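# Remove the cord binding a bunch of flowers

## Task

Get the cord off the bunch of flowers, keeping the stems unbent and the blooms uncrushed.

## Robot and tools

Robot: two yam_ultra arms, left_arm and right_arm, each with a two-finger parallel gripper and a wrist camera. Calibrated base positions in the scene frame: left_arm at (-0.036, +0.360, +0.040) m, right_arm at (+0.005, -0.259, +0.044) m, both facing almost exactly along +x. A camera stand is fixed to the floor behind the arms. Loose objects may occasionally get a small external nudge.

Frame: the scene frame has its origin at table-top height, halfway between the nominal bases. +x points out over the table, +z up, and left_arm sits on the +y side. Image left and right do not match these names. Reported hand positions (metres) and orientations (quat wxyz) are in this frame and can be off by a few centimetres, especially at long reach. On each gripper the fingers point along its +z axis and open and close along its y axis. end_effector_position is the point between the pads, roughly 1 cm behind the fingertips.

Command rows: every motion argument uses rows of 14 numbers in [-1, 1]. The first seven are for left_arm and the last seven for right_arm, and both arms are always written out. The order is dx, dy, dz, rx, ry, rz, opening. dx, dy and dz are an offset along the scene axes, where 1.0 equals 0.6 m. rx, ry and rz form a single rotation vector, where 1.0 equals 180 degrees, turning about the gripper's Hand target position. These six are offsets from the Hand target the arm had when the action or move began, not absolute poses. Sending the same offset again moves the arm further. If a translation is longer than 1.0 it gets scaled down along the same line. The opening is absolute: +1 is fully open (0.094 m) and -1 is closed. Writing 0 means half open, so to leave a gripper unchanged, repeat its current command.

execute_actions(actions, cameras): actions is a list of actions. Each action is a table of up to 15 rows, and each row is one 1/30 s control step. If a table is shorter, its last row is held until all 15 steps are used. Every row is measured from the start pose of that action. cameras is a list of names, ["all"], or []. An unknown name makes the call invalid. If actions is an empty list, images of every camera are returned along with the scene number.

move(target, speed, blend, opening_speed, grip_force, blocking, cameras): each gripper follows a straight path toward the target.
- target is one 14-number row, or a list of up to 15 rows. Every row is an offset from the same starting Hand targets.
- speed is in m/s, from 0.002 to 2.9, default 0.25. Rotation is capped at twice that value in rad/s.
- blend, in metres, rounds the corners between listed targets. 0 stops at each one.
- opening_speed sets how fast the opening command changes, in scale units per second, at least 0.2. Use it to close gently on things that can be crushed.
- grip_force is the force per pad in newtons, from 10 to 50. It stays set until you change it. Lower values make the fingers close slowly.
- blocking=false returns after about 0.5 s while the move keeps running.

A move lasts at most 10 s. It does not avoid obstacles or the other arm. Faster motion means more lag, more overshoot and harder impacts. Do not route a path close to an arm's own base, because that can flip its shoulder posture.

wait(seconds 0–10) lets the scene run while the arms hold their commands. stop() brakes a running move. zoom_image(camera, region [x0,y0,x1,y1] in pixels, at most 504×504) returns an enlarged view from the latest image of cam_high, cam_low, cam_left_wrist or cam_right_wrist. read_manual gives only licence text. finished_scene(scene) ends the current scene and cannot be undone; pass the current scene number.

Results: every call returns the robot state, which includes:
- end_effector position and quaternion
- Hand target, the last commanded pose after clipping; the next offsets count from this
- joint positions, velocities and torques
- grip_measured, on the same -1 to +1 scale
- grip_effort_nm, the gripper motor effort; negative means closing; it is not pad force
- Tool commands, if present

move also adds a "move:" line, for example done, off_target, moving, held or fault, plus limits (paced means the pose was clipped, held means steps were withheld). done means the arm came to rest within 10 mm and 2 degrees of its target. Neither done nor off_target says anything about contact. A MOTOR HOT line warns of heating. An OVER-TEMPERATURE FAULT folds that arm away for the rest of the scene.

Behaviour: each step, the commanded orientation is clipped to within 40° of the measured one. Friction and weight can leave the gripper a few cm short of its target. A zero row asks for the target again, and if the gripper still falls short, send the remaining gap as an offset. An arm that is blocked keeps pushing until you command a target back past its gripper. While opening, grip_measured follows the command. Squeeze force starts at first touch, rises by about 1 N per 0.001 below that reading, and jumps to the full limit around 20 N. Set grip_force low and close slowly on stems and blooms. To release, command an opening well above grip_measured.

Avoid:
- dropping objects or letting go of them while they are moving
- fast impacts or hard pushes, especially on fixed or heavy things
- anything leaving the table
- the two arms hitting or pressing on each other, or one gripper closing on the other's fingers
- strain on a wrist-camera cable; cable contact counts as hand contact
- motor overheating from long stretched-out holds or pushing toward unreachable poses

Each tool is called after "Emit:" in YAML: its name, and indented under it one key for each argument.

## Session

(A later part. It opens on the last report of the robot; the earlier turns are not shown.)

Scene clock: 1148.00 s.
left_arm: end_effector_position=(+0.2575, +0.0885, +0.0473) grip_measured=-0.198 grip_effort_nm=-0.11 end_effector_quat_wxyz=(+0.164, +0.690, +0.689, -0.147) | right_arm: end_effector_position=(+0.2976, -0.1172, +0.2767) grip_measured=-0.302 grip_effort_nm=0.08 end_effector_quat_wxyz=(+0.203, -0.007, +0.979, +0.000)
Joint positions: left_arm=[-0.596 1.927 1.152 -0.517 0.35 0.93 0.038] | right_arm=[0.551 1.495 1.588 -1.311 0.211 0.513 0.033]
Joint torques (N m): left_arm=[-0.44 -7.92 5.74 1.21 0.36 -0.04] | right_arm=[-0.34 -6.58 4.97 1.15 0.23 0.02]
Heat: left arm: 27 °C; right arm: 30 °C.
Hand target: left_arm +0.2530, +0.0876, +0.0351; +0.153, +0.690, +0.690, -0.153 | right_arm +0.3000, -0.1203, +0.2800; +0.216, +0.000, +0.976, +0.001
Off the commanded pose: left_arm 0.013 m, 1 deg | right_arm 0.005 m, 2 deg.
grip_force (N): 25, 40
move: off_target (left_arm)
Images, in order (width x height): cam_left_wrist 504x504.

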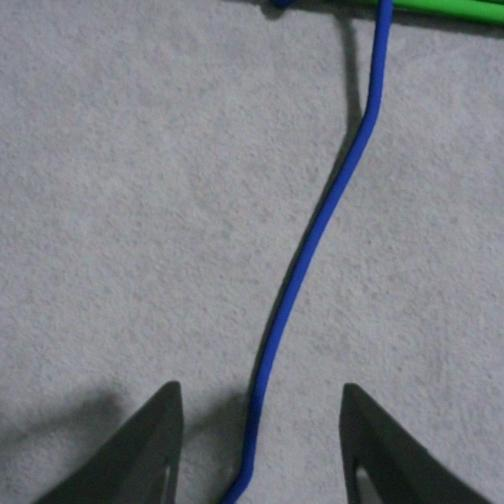

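Emit:
move:
  target: [-0.005,0.004,-0.042,0,0,0,-0.2,0,0,0,0,0,0,-0.3]
  cameras: ["cam_left_wrist"]
  speed: 0.05

Scene clock: 1154.83 s.
left_arm: end_effector_position=(+0.2559, +0.0896, +0.0238) grip_measured=-0.198 grip_effort_nm=-0.11 end_effector_quat_wxyz=(+0.166, +0.691, +0.688, -0.147) | right_arm: end_effector_position=(+0.2976, -0.1172, +0.2767) grip_measured=-0.302 grip_effort_nm=0.08 end_effector_quat_wxyz=(+0.203, -0.007, +0.979, +0.000)
Joint positions: left_arm=[-0.596 1.967 1.099 -0.418 0.35 0.93 0.038] | right_arm=[0.551 1.495 1.588 -1.311 0.211 0.513 0.033]
Joint torques (N m): left_arm=[-0.35 -7.64 5.19 1.26 0.36 -0.02] | right_arm=[-0.49 -6.65 4.92 1.15 0.25 -0.02]
Heat: left arm: 26 °C; right arm: 30 °C.
Hand target: left_arm +0.2499, +0.0900, +0.0098; +0.153, +0.690, +0.690, -0.153 | right_arm +0.3000, -0.1203, +0.2800; +0.216, +0.000, +0.976, +0.001
Off the commanded pose: left_arm 0.015 m, 2 deg | right_arm 0.005 m, 2 deg.
grip_force (N): 25, 40
move: off_target (left_arm)
Images, in order (width x height): cam_left_wrist 504x504.

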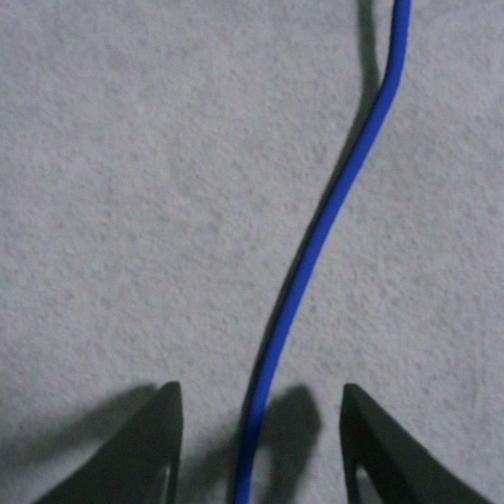

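Emit:
move:
  target: [-0.003,0.0,-0.013,0,0,0,-0.2,0,0,0,0,0,0,-0.3]
  cameras: ["cam_left_wrist"]
  speed: 0.05

Scene clock: 1159.27 s.
left_arm: end_effector_position=(+0.2555, +0.0898, +0.0169) grip_measured=-0.198 grip_effort_nm=-0.11 end_effector_quat_wxyz=(+0.168, +0.690, +0.689, -0.147) | right_arm: end_effector_position=(+0.2976, -0.1172, +0.2767) grip_measured=-0.302 grip_effort_nm=0.08 end_effector_quat_wxyz=(+0.203, -0.007, +0.979, +0.000)
Joint positions: left_arm=[-0.596 1.98 1.083 -0.386 0.35 0.928 0.038] | right_arm=[0.551 1.495 1.588 -1.311 0.211 0.513 0.033]
Joint torques (N m): left_arm=[-0.72 -7.64 4.98 1.19 0.31 -0.02] | right_arm=[-0.34 -6.78 4.9 1.18 0.26 0.01]
Heat: left arm: 26 °C; right arm: 30 °C.
Hand target: left_arm +0.2482, +0.0899, +0.0021; +0.153, +0.690, +0.690, -0.154 | right_arm +0.3000, -0.1203, +0.2800; +0.216, +0.000, +0.976, +0.001
Off the commanded pose: left_arm 0.017 m, 2 deg | right_arm 0.005 m, 2 deg.
grip_force (N): 25, 40
move: off_target (left_arm)
Images, in order (width x height): cam_left_wrist 504x504.

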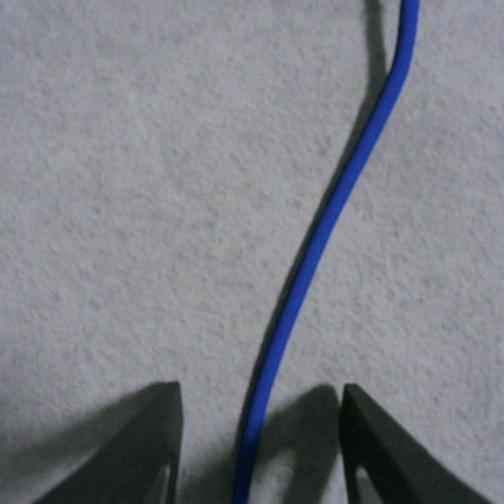

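Emit:
move:
  target:
    - [-0.003,0.0,-0.007,0,0,0,-0.2,0,0,0,0,0,0,-0.3]
    - [-0.003,0.0,-0.007,0,0,0,-0.95,0,0,0,0,0,0,-0.3]
  cameras: ["cam_left_wrist"]
  speed: 0.05
  grip_force: [40, 40]

Scene clock: 1167.70 s.
left_arm: end_effector_position=(+0.2565, +0.0871, +0.0163) grip_measured=-0.940 grip_effort_nm=-0.82 end_effector_quat_wxyz=(+0.176, +0.690, +0.686, -0.146) | right_arm: end_effector_position=(+0.2976, -0.1172, +0.2767) grip_measured=-0.302 grip_effort_nm=0.08 end_effector_quat_wxyz=(+0.203, -0.007, +0.979, +0.000)
Joint positions: left_arm=[-0.601 1.98 1.073 -0.359 0.35 0.925 0.003] | right_arm=[0.551 1.495 1.588 -1.311 0.211 0.513 0.033]
Joint torques (N m): left_arm=[-0.55 -7.05 4.89 1.19 0.32 -0.05] | right_arm=[-0.21 -6.72 4.93 1.18 0.27 0]
Heat: left arm: 25 °C; right arm: 30 °C.
Hand target: left_arm +0.2463, +0.0901, -0.0022; +0.153, +0.690, +0.690, -0.153 | right_arm +0.3000, -0.1203, +0.2800; +0.216, +0.000, +0.976, +0.001
Off the commanded pose: left_arm 0.021 m, 3 deg | right_arm 0.005 m, 2 deg.
grip_force (N): 40, 40
move: off_target (left_arm); target 2's new opening was sent with left_arm's hand 0.021 m and 2 deg from that target
Images, in order (width x height): cam_left_wrist 504x504.

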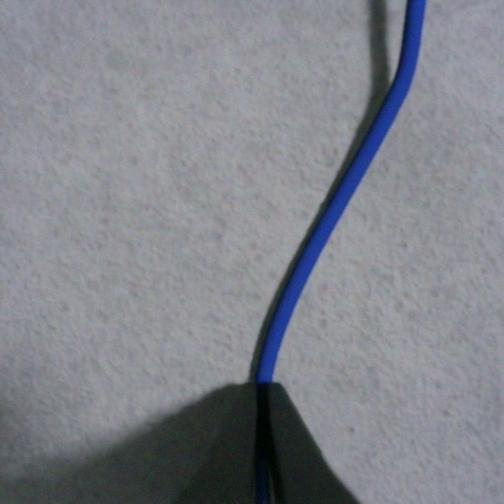

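Emit:
move:
  target: [0.01,0.1,0.03,0,0,0,-0.95,0,0,0,0,0,0,-0.3]
  cameras: ["cam_left_wrist","cam_right_wrist"]
  speed: 0.05

Emit:
zoom_image:
  camera: "cam_right_wrist"
  region: [90, 270, 230, 410]

Scene clock: 1175.93 s.
left_arm: end_effector_position=(+0.2619, +0.1399, +0.0150) grip_measured=-0.942 grip_effort_nm=-0.84 end_effector_quat_wxyz=(+0.171, +0.691, +0.685, -0.156) | right_arm: end_effector_position=(+0.2976, -0.1172, +0.2767) grip_measured=-0.302 grip_effort_nm=0.08 end_effector_quat_wxyz=(+0.203, -0.007, +0.979, +0.000)
Joint positions: left_arm=[-0.446 1.939 1.011 -0.412 0.41 1.088 0.003] | right_arm=[0.551 1.495 1.588 -1.311 0.211 0.513 0.033]
Joint torques (N m): left_arm=[0.49 -12.12 4.38 0.63 0.12 0.03] | right_arm=[-0.43 -6.46 4.85 1.19 0.29 0.01]
Heat: left arm: 25 °C; right arm: 29 °C.
Hand target: left_arm +0.2522, +0.1499, +0.0158; +0.153, +0.690, +0.690, -0.154 | right_arm +0.3000, -0.1203, +0.2800; +0.216, +0.000, +0.976, +0.001
Off the commanded pose: left_arm 0.014 m, 2 deg | right_arm 0.005 m, 2 deg.
grip_force (N): 40, 40
move: off_target (left_arm)
Images, in order (width x height): cam_left_wrist 504x504, cam_right_wrist 504x504.

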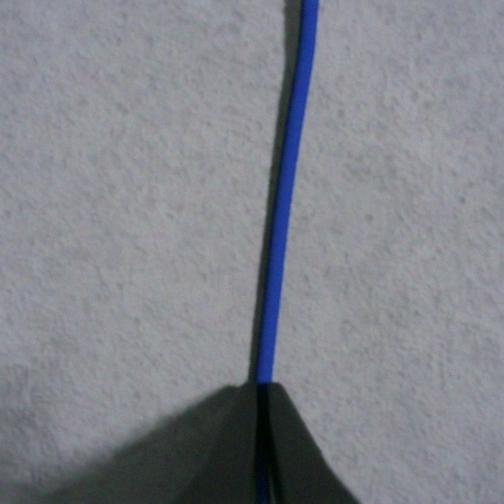

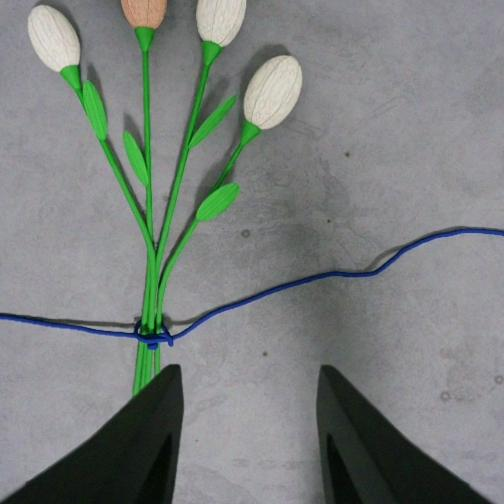

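Scaled by 3.600 from the camera's 504x504 image, which has a finer 720x720 frame.

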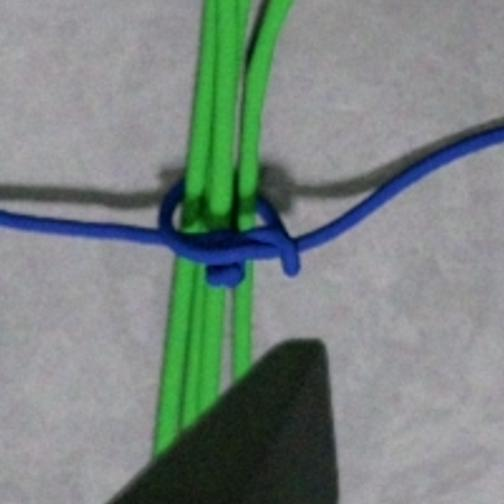

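Emit:
move:
  target: [0.01,0.07,0.01,0,0,0,-0.95,0,0,0,0,0,0,-0.3]
  cameras: ["cam_left_wrist","cam_right_wrist"]
  speed: 0.05

Emit:
zoom_image:
  camera: "cam_right_wrist"
  region: [90, 270, 230, 410]

Scene clock: 1183.27 s.
left_arm: end_effector_position=(+0.2639, +0.1895, +0.0146) grip_measured=-0.942 grip_effort_nm=-0.84 end_effector_quat_wxyz=(+0.153, +0.690, +0.691, -0.151) | right_arm: end_effector_position=(+0.2976, -0.1172, +0.2767) grip_measured=-0.302 grip_effort_nm=0.08 end_effector_quat_wxyz=(+0.203, -0.007, +0.979, +0.000)
Joint positions: left_arm=[-0.313 1.913 0.989 -0.504 0.41 1.229 0.003] | right_arm=[0.551 1.495 1.588 -1.311 0.211 0.513 0.033]
Joint torques (N m): left_arm=[0.31 -12.64 4.6 0.58 0.39 0.08] | right_arm=[-0.38 -6.64 5.03 1.14 0.25 0.02]
Heat: left arm: 26 °C; right arm: 29 °C.
Hand target: left_arm +0.2583, +0.1919, +0.0219; +0.153, +0.691, +0.690, -0.154 | right_arm +0.3000, -0.1203, +0.2800; +0.216, +0.000, +0.976, +0.001
Off the commanded pose: left_arm 0.009 m, 0 deg | right_arm 0.005 m, 2 deg.
grip_force (N): 40, 40
move: done
Images, in order (width x height): cam_left_wrist 504x504, cam_right_wrist 504x504.

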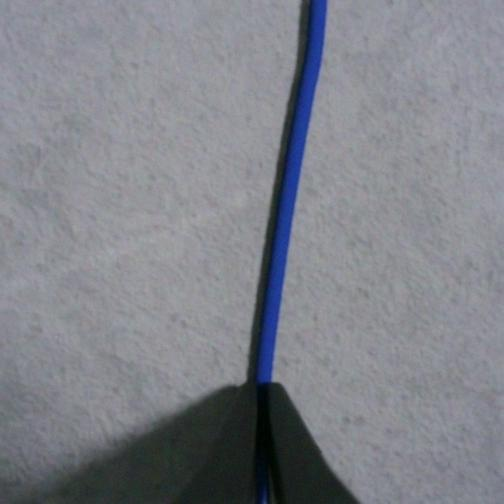

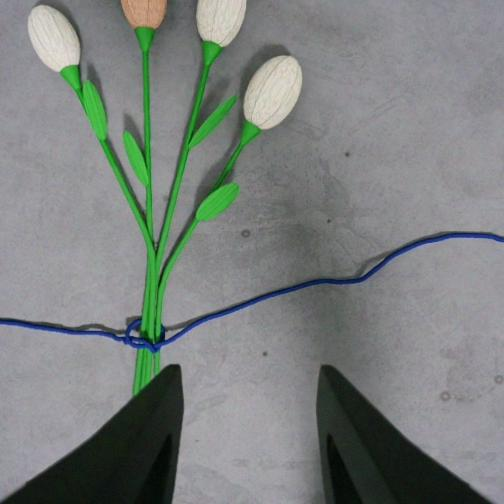

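Scaled by 3.600 from the camera's 504x504 image, which has a finer 720x720 frame.

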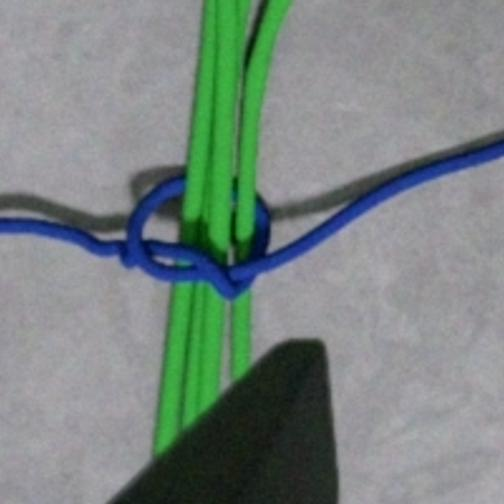

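Emit:
move:
  target:
    - [0,0,-0.01,0,0,0,-0.3,0,0,0,0,0,0,-0.3]
    - [0,0.02,0.2,0,0,0,0.0,0,0,0,0,0,0,-0.3]
    - [-0.114,-0.353,0.13,0,0,0.4167,0.2,0,0,0,0,0,0,-0.3]
  cameras: ["all"]
  speed: 0.15
  blend: [0,0.03,0]

Scene clock: 1217.50 s.
left_arm: end_effector_position=(+0.1880, -0.0210, +0.1095) grip_measured=+0.198 grip_effort_nm=0.11 end_effector_quat_wxyz=(+0.217, +0.128, +0.967, -0.048) | right_arm: end_effector_position=(+0.2976, -0.1172, +0.2767) grip_measured=-0.302 grip_effort_nm=0.09 end_effector_quat_wxyz=(+0.203, -0.007, +0.979, +0.000)
Joint positions: left_arm=[-1.174 1.955 1.457 -0.756 -0.322 -0.855 0.056] | right_arm=[0.551 1.495 1.588 -1.311 0.211 0.513 0.033]
Joint torques (N m): left_arm=[-0.27 -8.28 8.9 0.96 -0.41 -0.07] | right_arm=[-0.43 -6.71 4.93 1.19 0.24 -0.03]
Heat: left arm: 26 °C; right arm: 29 °C.
Hand target: left_arm +0.1899, -0.0199, +0.0999; +0.215, +0.128, +0.968, -0.029 | right_arm +0.3000, -0.1203, +0.2800; +0.216, +0.000, +0.976, +0.001
Off the commanded pose: left_arm 0.010 m, 2 deg | right_arm 0.005 m, 2 deg.
grip_force (N): 40, 40
move: done; blend cut to 0 m at target 2; target 2's new opening was sent with left_arm's hand 0.012 m and 2 deg from that target

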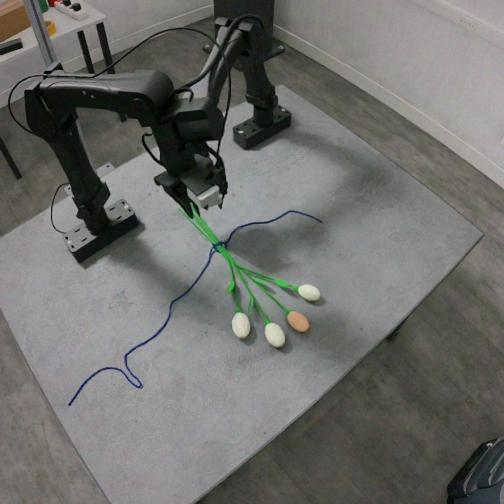

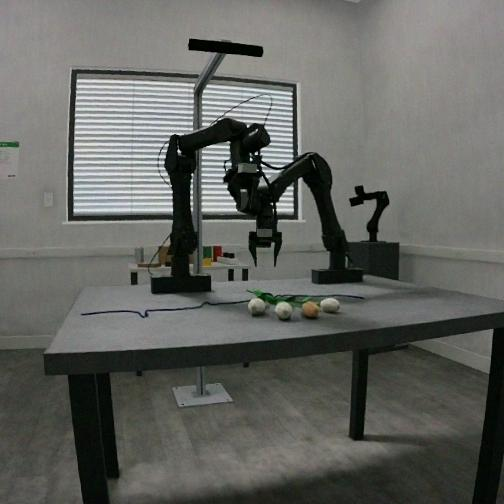

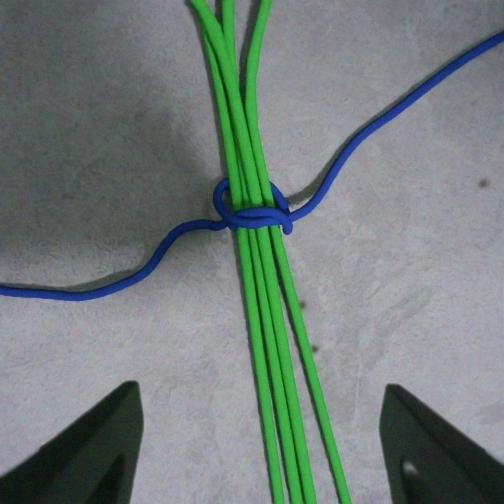

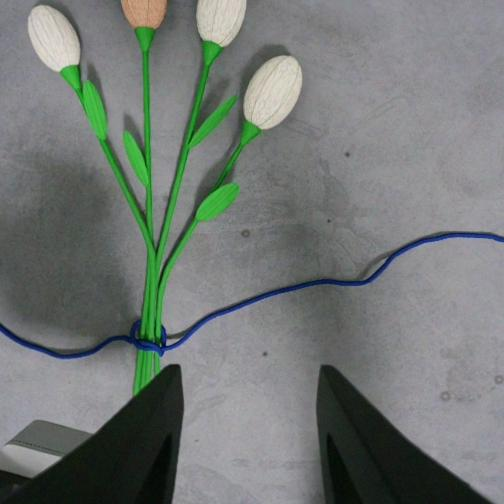

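Emit:
move:
  target: [-0.0073,-0.015,-0.108,0,0,0.072,0.2,0,0,0,0,0,0,-0.3]
  cameras: ["cam_left_wrist"]
  speed: 0.1

Scene clock: 1237.03 s.
left_arm: end_effector_position=(+0.1828, -0.0252, +0.0446) grip_measured=+0.198 grip_effort_nm=0.11 end_effector_quat_wxyz=(+0.209, +0.018, +0.978, -0.013) | right_arm: end_effector_position=(+0.2976, -0.1172, +0.2767) grip_measured=-0.302 grip_effort_nm=0.08 end_effector_quat_wxyz=(+0.203, -0.007, +0.979, +0.000)
Joint positions: left_arm=[-1.211 2.141 1.482 -0.722 -0.379 -1.135 0.056] | right_arm=[0.551 1.495 1.588 -1.311 0.211 0.513 0.033]
Joint torques (N m): left_arm=[-0.61 -9.33 8.49 1 -0.49 -0.02] | right_arm=[-0.36 -6.58 4.98 1.16 0.27 0.01]
Heat: left arm: 26 °C; right arm: 29 °C.
Hand target: left_arm +0.1856, -0.0288, +0.0350; +0.217, +0.018, +0.976, -0.004 | right_arm +0.3000, -0.1203, +0.2800; +0.216, +0.000, +0.976, +0.001
Off the commanded pose: left_arm 0.011 m, 1 deg | right_arm 0.005 m, 2 deg.
grip_force (N): 40, 40
move: off_target (left_arm)
Images, in order (width x height): cam_left_wrist 504x504.

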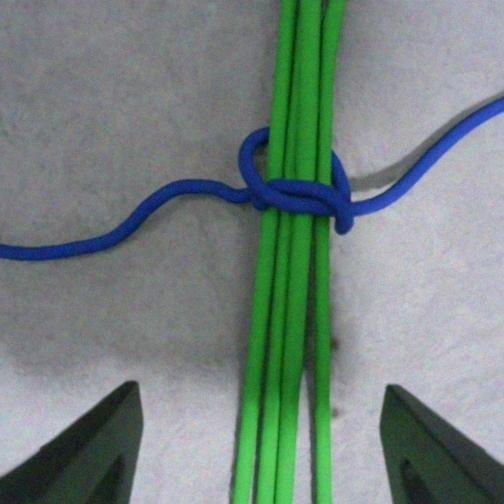

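Emit:
move:
  target: [0.002,-0.014,-0.038,0,0,0,0.2,0,0,0,0,0,0,-0.3]
  cameras: ["cam_left_wrist"]
  speed: 0.06

Scene clock: 1243.03 s.
left_arm: end_effector_position=(+0.1845, -0.0343, +0.0232) grip_measured=+0.198 grip_effort_nm=0.11 end_effector_quat_wxyz=(+0.210, +0.017, +0.978, -0.013) | right_arm: end_effector_position=(+0.2976, -0.1172, +0.2767) grip_measured=-0.302 grip_effort_nm=0.08 end_effector_quat_wxyz=(+0.203, -0.007, +0.979, +0.000)
Joint positions: left_arm=[-1.215 2.208 1.498 -0.672 -0.381 -1.14 0.056] | right_arm=[0.551 1.495 1.588 -1.311 0.211 0.513 0.033]
Joint torques (N m): left_arm=[-0.51 -9.72 8.16 1.03 -0.51 -0.06] | right_arm=[-0.43 -6.8 4.97 1.18 0.27 -0.02]
Heat: left arm: 26 °C; right arm: 29 °C.
Hand target: left_arm +0.1866, -0.0373, +0.0121; +0.217, +0.018, +0.976, -0.004 | right_arm +0.3000, -0.1203, +0.2800; +0.216, +0.000, +0.976, +0.001
Off the commanded pose: left_arm 0.012 m, 1 deg | right_arm 0.005 m, 2 deg.
grip_force (N): 40, 40
move: off_target (left_arm)
Images, in order (width x height): cam_left_wrist 504x504.

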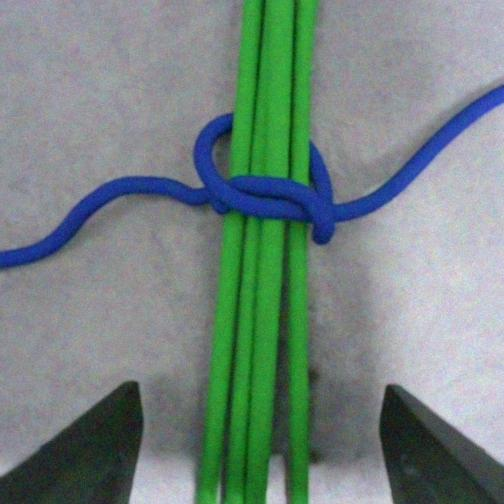

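Emit:
move:
  target:
    - [0,0,-0.01,0,0,0,0.2,0,0,0,0,0,0,-0.3]
    - [0,0,-0.01,0,0,0,-0.6,0,0,0,0,0,0,-0.3]
  cameras: ["cam_left_wrist"]
  speed: 0.06
  grip_force: [12, 40]

Scene clock: 1254.77 s.
left_arm: end_effector_position=(+0.1857, -0.0374, +0.0205) grip_measured=-0.543 grip_effort_nm=-0.11 end_effector_quat_wxyz=(+0.212, +0.016, +0.977, -0.018) | right_arm: end_effector_position=(+0.2976, -0.1172, +0.2767) grip_measured=-0.302 grip_effort_nm=0.08 end_effector_quat_wxyz=(+0.203, -0.007, +0.979, +0.000)
Joint positions: left_arm=[-1.215 2.216 1.498 -0.653 -0.381 -1.14 0.021] | right_arm=[0.551 1.495 1.588 -1.311 0.211 0.513 0.033]
Joint velocities: left_arm=[0.007 -0.002 0.002 0.037 0.037 -0.022 -0.009] | right_arm=[within noise]
Joint torques (N m): left_arm=[-0.42 -9.61 7.56 1.01 -0.47 -0.07] | right_arm=[-0.39 -6.63 4.88 1.15 0.3 0.02]
Heat: left arm: 26 °C; right arm: 29 °C.
Hand target: left_arm +0.1867, -0.0373, +0.0062; +0.217, +0.018, +0.976, -0.004 | right_arm +0.3000, -0.1203, +0.2800; +0.216, +0.000, +0.976, +0.001
Off the commanded pose: left_arm 0.014 m, 2 deg | right_arm 0.005 m, 2 deg.
grip_force (N): 12, 40
move: moving (left_arm; no rest 5 s after target 2's new opening was sent); target 2's new opening was sent with left_arm's hand 0.014 m and 2 deg from that target
Images, in order (width x height): cam_left_wrist 504x504.

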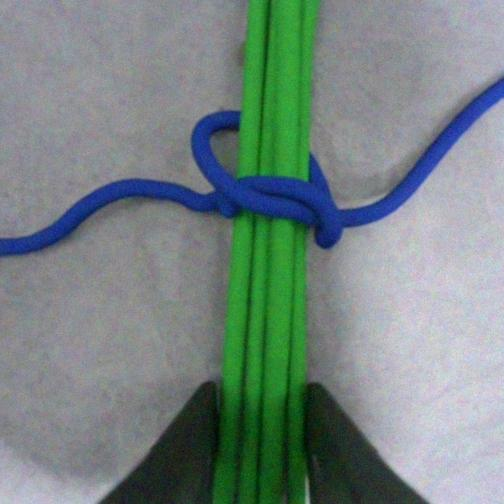

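Emit:
move:
  target: [0,0,0,0,0,0,-0.6,-0.01,-0.048,-0.35,0.0908,0.1183,-0.4097,-0.2]
  cameras: ["cam_left_wrist","cam_right_wrist"]
  speed: 0.15

Scene clock: 1273.43 s.
left_arm: end_effector_position=(+0.1857, -0.0374, +0.0205) grip_measured=-0.598 grip_effort_nm=-0.11 end_effector_quat_wxyz=(+0.212, +0.016, +0.977, -0.018) | right_arm: end_effector_position=(+0.2945, -0.1468, +0.0759) grip_measured=-0.202 grip_effort_nm=0.09 end_effector_quat_wxyz=(+0.003, +0.603, +0.798, +0.004)
Joint positions: left_arm=[-1.215 2.216 1.498 -0.653 -0.381 -1.141 0.019] | right_arm=[0.353 1.779 1.155 -0.937 0.001 1.66 0.038]
Joint torques (N m): left_arm=[-0.53 -9.48 7.45 1 -0.49 -0.03] | right_arm=[-0.59 -6.38 4.56 0.34 -0.02 0.03]
Heat: left arm: 25 °C; right arm: 29 °C.
Hand target: left_arm +0.1867, -0.0373, +0.0062; +0.217, +0.018, +0.976, -0.004 | right_arm +0.2939, -0.1491, +0.0699; +0.000, +0.609, +0.793, +0.000
Off the commanded pose: left_arm 0.014 m, 2 deg | right_arm 0.006 m, 1 deg.
grip_force (N): 12, 40
move: off_target (left_arm)
Images, in order (width x height): cam_left_wrist 504x504, cam_right_wrist 504x504.

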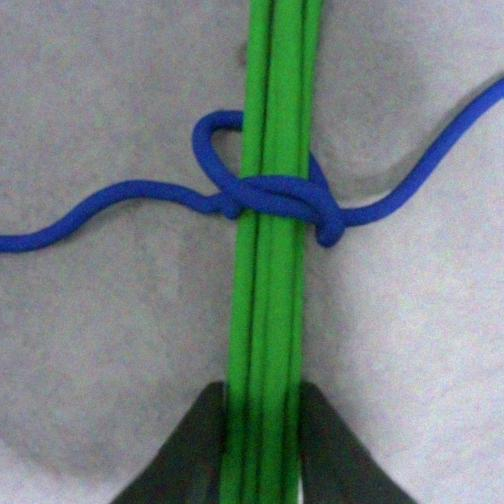

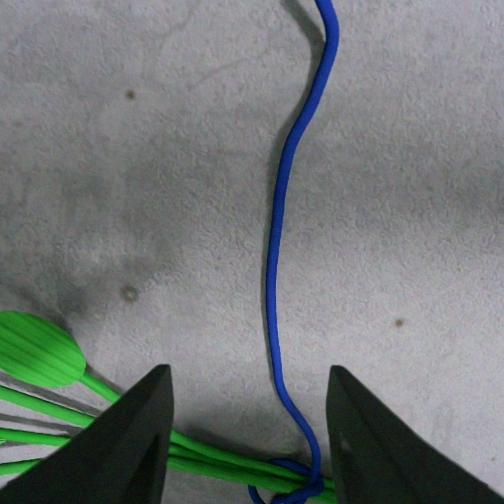

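Emit:
move:
  target: [0,0,0,0,0,0,-0.6,-0.01,-0.004,-0.085,0,0,0,-0.2]
  cameras: ["cam_right_wrist"]
  speed: 0.08

Scene clock: 1285.30 s.
left_arm: end_effector_position=(+0.1857, -0.0374, +0.0205) grip_measured=-0.598 grip_effort_nm=-0.11 end_effector_quat_wxyz=(+0.212, +0.016, +0.977, -0.018) | right_arm: end_effector_position=(+0.2887, -0.1489, +0.0241) grip_measured=-0.202 grip_effort_nm=0.09 end_effector_quat_wxyz=(+0.002, +0.603, +0.798, +0.003)
Joint positions: left_arm=[-1.215 2.216 1.498 -0.653 -0.381 -1.141 0.019] | right_arm=[0.353 1.855 1.02 -0.728 0.001 1.66 0.038]
Joint torques (N m): left_arm=[-0.55 -9.36 7.32 1.04 -0.46 -0.09] | right_arm=[-0.61 -6.41 4.19 0.35 0 0.08]
Heat: left arm: 25 °C; right arm: 29 °C.
Hand target: left_arm +0.1867, -0.0373, +0.0062; +0.217, +0.018, +0.976, -0.004 | right_arm +0.2880, -0.1515, +0.0189; +0.000, +0.609, +0.793, +0.000
Off the commanded pose: left_arm 0.014 m, 2 deg | right_arm 0.006 m, 1 deg.
grip_force (N): 12, 40
move: off_target (left_arm)
Images, in order (width x height): cam_right_wrist 504x504.

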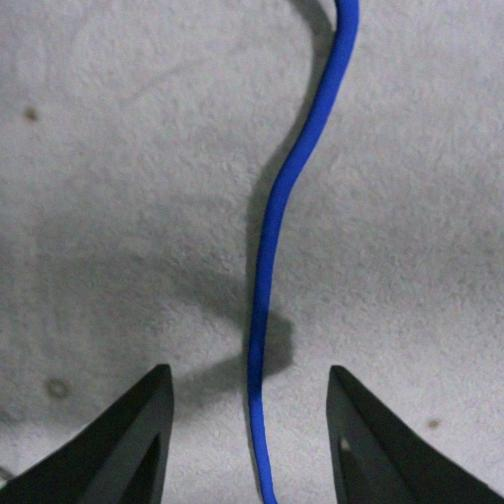

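Emit:
move:
  target:
    - [0,0,0,0,0,0,-0.6,0.0,0.0,-0.021,0,0,0,-0.2]
    - [0,0,0,0,0,0,-0.6,0.0,0.0,-0.021,0,0,0,-0.95]
  cameras: ["cam_right_wrist"]
  speed: 0.05

Scene clock: 1293.53 s.
left_arm: end_effector_position=(+0.1857, -0.0374, +0.0205) grip_measured=-0.598 grip_effort_nm=-0.11 end_effector_quat_wxyz=(+0.212, +0.016, +0.977, -0.018) | right_arm: end_effector_position=(+0.2899, -0.1485, +0.0124) grip_measured=-0.949 grip_effort_nm=-0.82 end_effector_quat_wxyz=(+0.003, +0.603, +0.798, +0.005)
Joint positions: left_arm=[-1.215 2.216 1.498 -0.653 -0.381 -1.141 0.019] | right_arm=[0.353 1.883 1.001 -0.678 0.001 1.66 0.002]
Joint torques (N m): left_arm=[-0.58 -9.57 7.57 1.06 -0.43 -0.08] | right_arm=[-0.57 -6.46 4.03 0.38 0.02 0.04]
Heat: left arm: 25 °C; right arm: 29 °C.
Hand target: left_arm +0.1867, -0.0373, +0.0062; +0.217, +0.018, +0.976, -0.004 | right_arm +0.2879, -0.1515, +0.0064; +0.000, +0.609, +0.793, +0.000
Off the commanded pose: left_arm 0.014 m, 2 deg | right_arm 0.007 m, 1 deg.
grip_force (N): 12, 40
move: off_target (left_arm)
Images, in order (width x height): cam_right_wrist 504x504.

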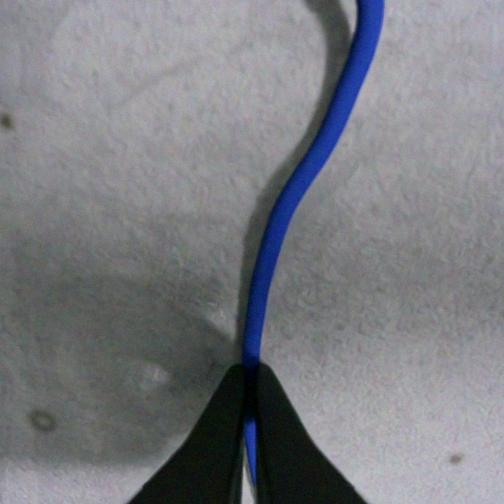

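Emit:
move:
  target: [0,0,0,0,0,0,-0.6,-0.02,-0.167,0.03,0,0,0,-0.95]
  cameras: ["cam_left_wrist","cam_high"]
  speed: 0.06

Scene clock: 1303.07 s.
left_arm: end_effector_position=(+0.1869, -0.0405, +0.0212) grip_measured=-0.598 grip_effort_nm=-0.11 end_effector_quat_wxyz=(+0.214, +0.014, +0.976, -0.024) | right_arm: end_effector_position=(+0.2825, -0.2458, +0.0200) grip_measured=-0.947 grip_effort_nm=-0.76 end_effector_quat_wxyz=(-0.003, +0.610, +0.793, +0.011)
Joint positions: left_arm=[-1.215 2.216 1.498 -0.639 -0.381 -1.141 0.019] | right_arm=[0.017 1.775 0.896 -0.682 -0.021 1.342 0.002]
Joint torques (N m): left_arm=[-0.57 -9.51 7.47 0.93 -0.52 -0.03] | right_arm=[-0.58 -8.8 3.95 -0.02 0.21 -0.1]
Heat: left arm: 25 °C; right arm: 29 °C.
Hand target: left_arm +0.1867, -0.0373, +0.0063; +0.217, +0.018, +0.976, -0.004 | right_arm +0.2759, -0.2516, +0.0243; +0.000, +0.609, +0.793, +0.000
Off the commanded pose: left_arm 0.015 m, 2 deg | right_arm 0.010 m, 1 deg.
grip_force (N): 12, 40
move: off_target (left_arm)
Images, in order (width x height): cam_high 504x504, cam_left_wrist 504x504.

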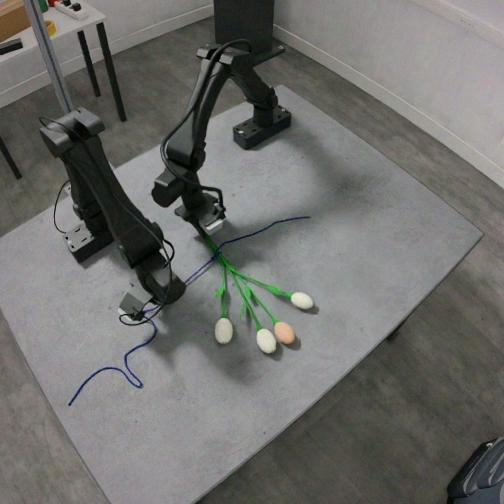

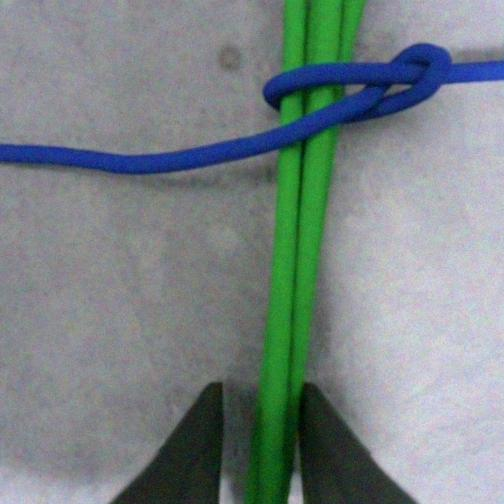

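Emit:
move:
  target: [0,0,0,0,0,0,-0.8,0.0,0.0,0.0,0,0,0,-0.95]
  cameras: ["cam_left_wrist"]
  grip_force: [15, 40]

Emit:
move:
  target: [0,0,0,0,0,0,-0.8,0.0,-0.1,0.0,0,0,0,-0.95]
  cameras: ["cam_left_wrist","cam_high"]
  speed: 0.05

Scene clock: 1312.43 s.
left_arm: end_effector_position=(+0.1865, -0.0410, +0.0213) grip_measured=-0.779 grip_effort_nm=-0.35 end_effector_quat_wxyz=(+0.214, +0.015, +0.976, -0.025) | right_arm: end_effector_position=(+0.2823, -0.2458, +0.0200) grip_measured=-0.945 grip_effort_nm=-0.72 end_effector_quat_wxyz=(-0.003, +0.609, +0.793, +0.011)
Joint positions: left_arm=[-1.216 2.216 1.498 -0.638 -0.381 -1.141 0.01] | right_arm=[0.017 1.775 0.896 -0.682 -0.021 1.341 0.003]
Joint torques (N m): left_arm=[-0.44 -9.48 7.3 0.89 -0.45 -0.02] | right_arm=[-0.58 -8.79 3.95 -0.02 0.22 -0.1]
Heat: left arm: 25 °C; right arm: 29 °C.
Hand target: left_arm +0.1867, -0.0374, +0.0063; +0.217, +0.018, +0.976, -0.004 | right_arm +0.2758, -0.2516, +0.0243; +0.000, +0.609, +0.793, +0.000
Off the commanded pose: left_arm 0.015 m, 2 deg | right_arm 0.010 m, 1 deg.
grip_force (N): 15, 40
move: off_target (left_arm)
Images, in order (width x height): cam_left_wrist 504x504.

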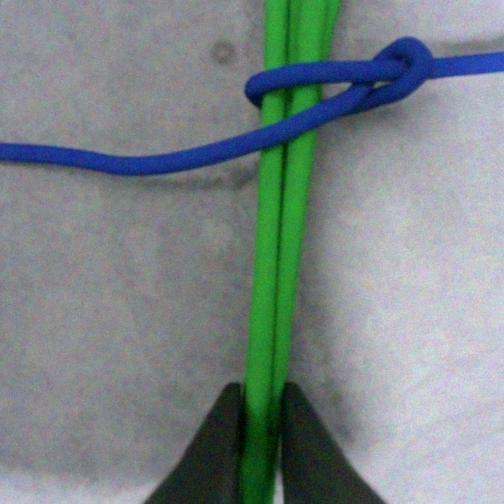

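Scene clock: 1314.23 s.
left_arm: end_effector_position=(+0.1867, -0.0436, +0.0218) grip_measured=-0.784 grip_effort_nm=-0.38 end_effector_quat_wxyz=(+0.216, +0.015, +0.976, -0.030) | right_arm: end_effector_position=(+0.2765, -0.3057, +0.0200) grip_measured=-0.948 grip_effort_nm=-0.80 end_effector_quat_wxyz=(-0.005, +0.610, +0.793, +0.010)
Joint positions: left_arm=[-1.218 2.216 1.498 -0.627 -0.381 -1.141 0.01] | right_arm=[-0.202 1.775 0.896 -0.691 -0.022 1.123 0.002]
Joint torques (N m): left_arm=[-0.28 -9.52 7.43 0.81 -0.46 -0.07] | right_arm=[-0.59 -7.36 5.37 0.01 0.23 -0.11]
Heat: left arm: 25 °C; right arm: 29 °C.
Hand target: left_arm +0.1868, -0.0373, +0.0062; +0.217, +0.018, +0.976, -0.004 | right_arm +0.2759, -0.3116, +0.0243; +0.000, +0.609, +0.793, +0.000
Off the commanded pose: left_arm 0.017 m, 3 deg | right_arm 0.007 m, 1 deg.
grip_force (N): 15, 40
move: off_target (left_arm)
Images, in order (width x height): cam_high 504x504, cam_left_wrist 504x504.

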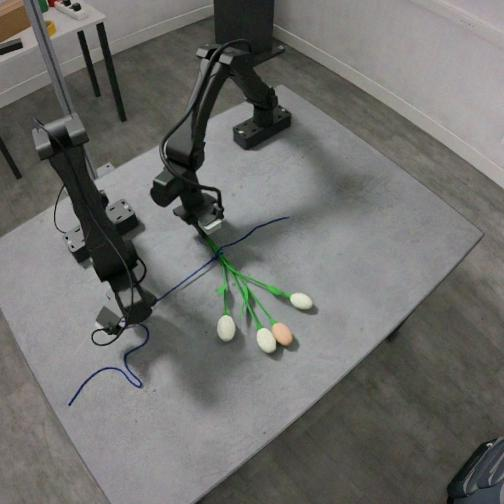

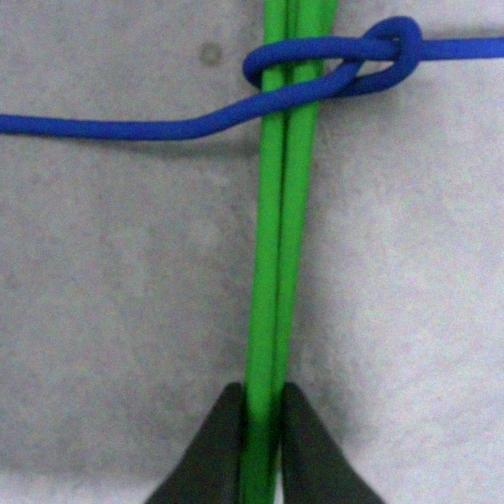

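Emit:
move:
  target: [0,0,0,0,0,0,-0.8,0.0,-0.2,0.005,0,0,0,-0.95]
  cameras: ["cam_left_wrist","cam_high"]
  speed: 0.06

Scene clock: 1321.87 s.
left_arm: end_effector_position=(+0.1867, -0.0436, +0.0218) grip_measured=-0.785 grip_effort_nm=-0.38 end_effector_quat_wxyz=(+0.216, +0.015, +0.976, -0.030) | right_arm: end_effector_position=(+0.2748, -0.4244, +0.0262) grip_measured=-0.945 grip_effort_nm=-0.66 end_effector_quat_wxyz=(+0.000, +0.610, +0.793, +0.010)
Joint positions: left_arm=[-1.218 2.216 1.498 -0.627 -0.381 -1.141 0.01] | right_arm=[-0.577 1.894 1.084 -0.758 -0.02 0.748 0.003]
Joint torques (N m): left_arm=[-0.23 -9.62 7.39 0.78 -0.46 -0.06] | right_arm=[-0.54 -6.71 6.87 0.03 0.16 -0.11]
Heat: left arm: 25 °C; right arm: 29 °C.
Hand target: left_arm +0.1868, -0.0372, +0.0063; +0.217, +0.018, +0.976, -0.004 | right_arm +0.2759, -0.4317, +0.0273; +0.000, +0.609, +0.793, +0.001
Off the commanded pose: left_arm 0.017 m, 3 deg | right_arm 0.007 m, 1 deg.
grip_force (N): 15, 40
move: off_target (left_arm)
Images, in order (width x height): cam_high 504x504, cam_left_wrist 504x504.

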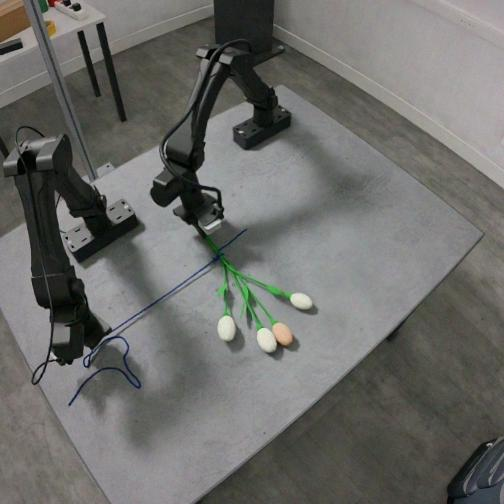

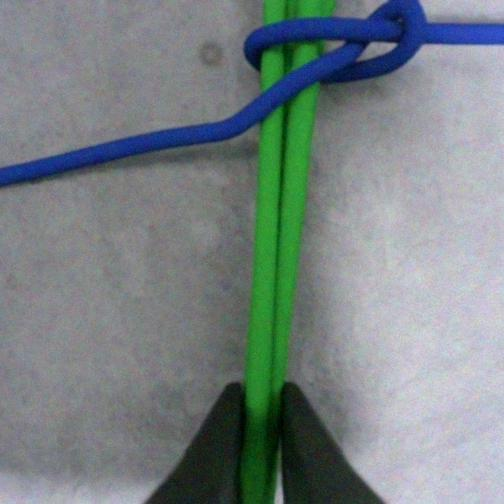

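Emit:
move:
  target: [0,0,0,0,0,0,-0.8,-0.05,-0.25,0.0,0,0,0,-0.95]
  cameras: ["cam_left_wrist","cam_high"]
  speed: 0.06

Scene clock: 1330.43 s.
left_arm: end_effector_position=(+0.1866, -0.0436, +0.0217) grip_measured=-0.785 grip_effort_nm=-0.39 end_effector_quat_wxyz=(+0.216, +0.015, +0.976, -0.030) | right_arm: end_effector_position=(+0.2473, -0.5745, +0.0277) grip_measured=-0.949 grip_effort_nm=-0.82 end_effector_quat_wxyz=(+0.003, +0.610, +0.793, +0.007)
Joint positions: left_arm=[-1.218 2.216 1.498 -0.627 -0.38 -1.141 0.01] | right_arm=[-0.938 2.165 1.503 -0.907 -0.016 0.387 0.002]
Joint torques (N m): left_arm=[-0.35 -9.51 7.36 0.8 -0.46 -0.06] | right_arm=[-0.59 -9.14 7.38 0.05 0.2 -0.11]
Heat: left arm: 25 °C; right arm: 29 °C.
Hand target: left_arm +0.1867, -0.0372, +0.0062; +0.217, +0.018, +0.976, -0.004 | right_arm +0.2460, -0.5816, +0.0273; +0.000, +0.609, +0.793, +0.000
Off the commanded pose: left_arm 0.017 m, 3 deg | right_arm 0.007 m, 1 deg.
grip_force (N): 15, 40
move: off_target (left_arm)
Images, in order (width x height): cam_high 504x504, cam_left_wrist 504x504.

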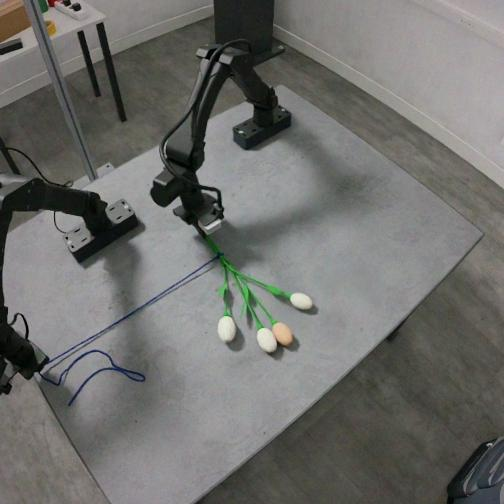

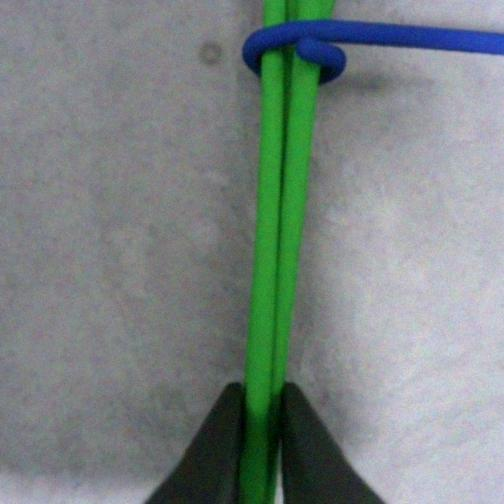

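Emit:
move:
  target: [0,0,0,0,0,0,-0.8,-0.3,-0.04,0.0,0,0,0,-0.95]
  cameras: ["cam_left_wrist","cam_high"]
  speed: 0.08

Scene clock: 1343.40 s.
left_arm: end_effector_position=(+0.1866, -0.0436, +0.0217) grip_measured=-0.786 grip_effort_nm=-0.38 end_effector_quat_wxyz=(+0.216, +0.015, +0.976, -0.030) | right_arm: end_effector_position=(+0.0666, -0.5994, +0.0191) grip_measured=-0.945 grip_effort_nm=-0.68 end_effector_quat_wxyz=(-0.015, +0.612, +0.791, +0.017)
Joint positions: left_arm=[-1.218 2.216 1.498 -0.627 -0.38 -1.141 0.01] | right_arm=[-1.41 2.044 1.271 -0.843 -0.006 -0.081 0.003]
Joint torques (N m): left_arm=[-0.47 -9.44 7.41 0.85 -0.45 -0.05] | right_arm=[-0.31 -11.85 4.21 0.36 0.05 -0.16]
Heat: left arm: 25 °C; right arm: 29 °C.
Hand target: left_arm +0.1867, -0.0372, +0.0062; +0.217, +0.018, +0.976, -0.004 | right_arm +0.0660, -0.6057, +0.0274; +0.000, +0.609, +0.793, +0.000
Off the commanded pose: left_arm 0.017 m, 3 deg | right_arm 0.010 m, 3 deg.
grip_force (N): 15, 40
move: off_target (left_arm, right_arm)
Images, in order (width x height): cam_high 504x504, cam_left_wrist 504x504.

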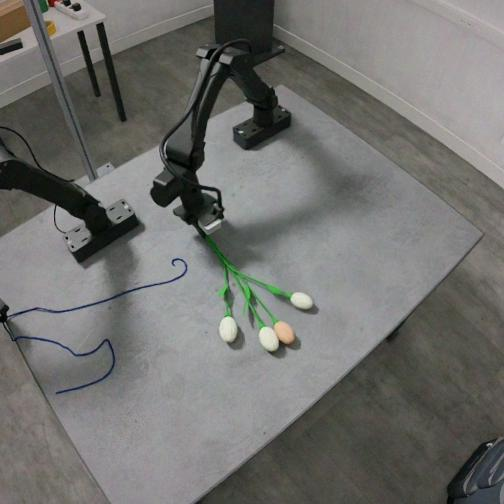

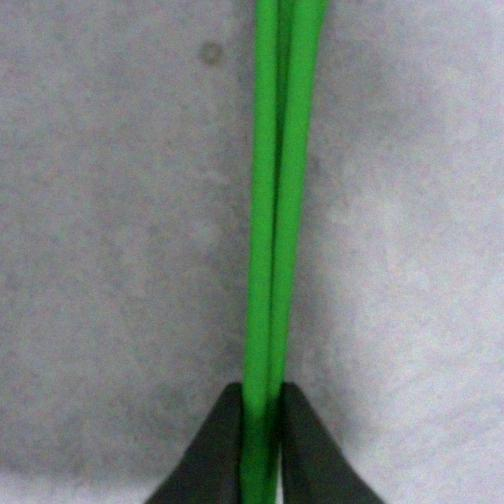

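Emit:
move:
  target:
    - [0,0,0,0,0,0,-0.8,0.15,0.25,0.02,0,0,0,-0.95]
    - [0,0,0,0,0,0,-0.8,0.15,0.25,-0.018,0,0,0,-0.95]
    - [0,0,0,0,0,0,-0.2,0.15,0.25,-0.018,0,0,0,-0.4]
    - [0,0,0.15,0,0,0,-0.2,0.15,0.25,0.15,0,0,0,-0.4]
  cameras: ["all"]
  speed: 0.12
  blend: [0.02,0,0,0]

Scene clock: 1355.47 s.
left_arm: end_effector_position=(+0.1841, -0.0358, +0.0764) grip_measured=-0.202 grip_effort_nm=0.11 end_effector_quat_wxyz=(+0.203, +0.022, +0.979, +0.006) | right_arm: end_effector_position=(+0.1533, -0.4533, +0.1078) grip_measured=-0.402 grip_effort_nm=0.08 end_effector_quat_wxyz=(-0.010, +0.608, +0.794, +0.006)
Joint positions: left_arm=[-1.218 2.171 1.671 -0.923 -0.382 -1.141 0.037] | right_arm=[-0.939 1.523 1.01 -1.079 -0.006 0.381 0.028]
Joint torques (N m): left_arm=[-0.35 -16.53 8.14 0.64 -0.45 -0.05] | right_arm=[0.5 -6.68 7.25 -0.05 0.03 0.05]
Heat: left arm: 25 °C; right arm: 29 °C.
Hand target: left_arm +0.1868, -0.0373, +0.0963; +0.217, +0.018, +0.976, -0.004 | right_arm +0.1560, -0.4557, +0.1174; +0.000, +0.609, +0.793, +0.000
Off the commanded pose: left_arm 0.020 m, 2 deg | right_arm 0.010 m, 1 deg.
grip_force (N): 15, 40
move: off_target (left_arm); blend cut to 0.0114 m at target 1; target 3's new opening was sent with left_arm's hand 0.017 m and 3 deg from that target

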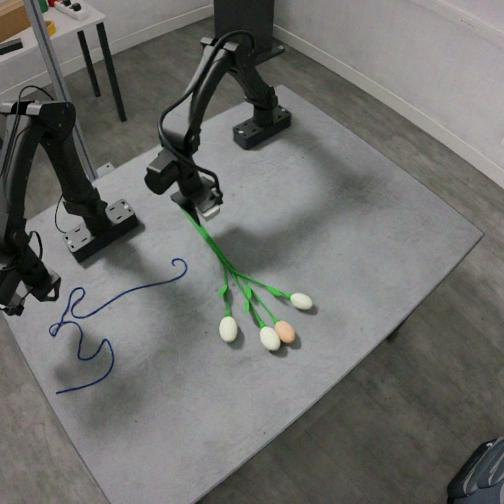

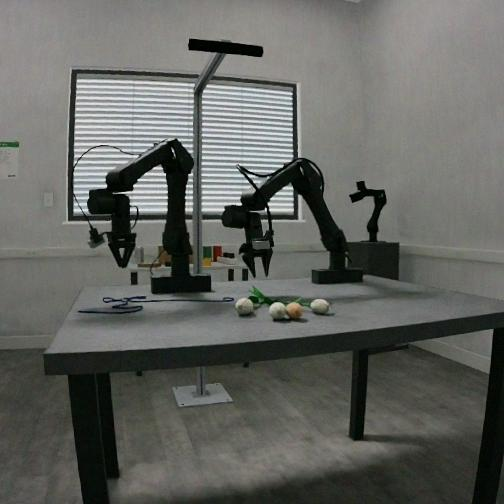

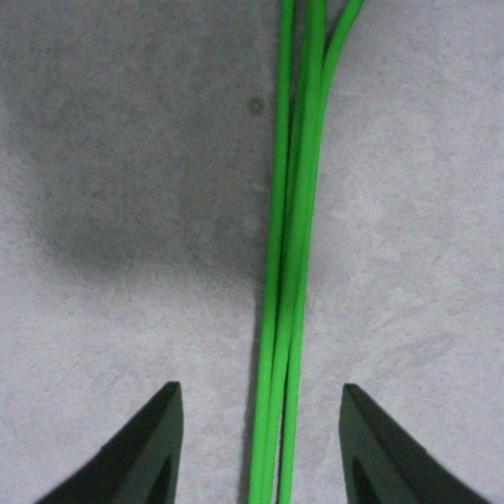

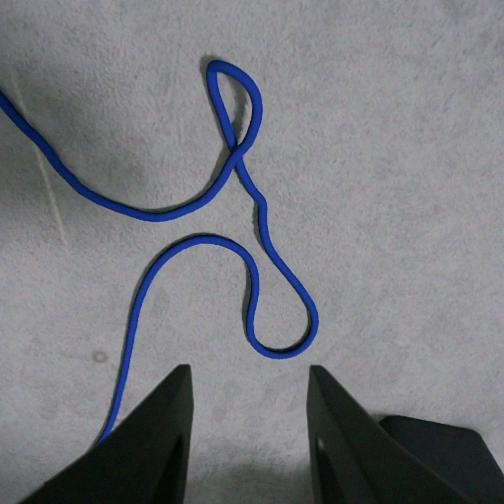

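Emit:
finished_scene:
  scene: 1

The scene is finished: the task was done.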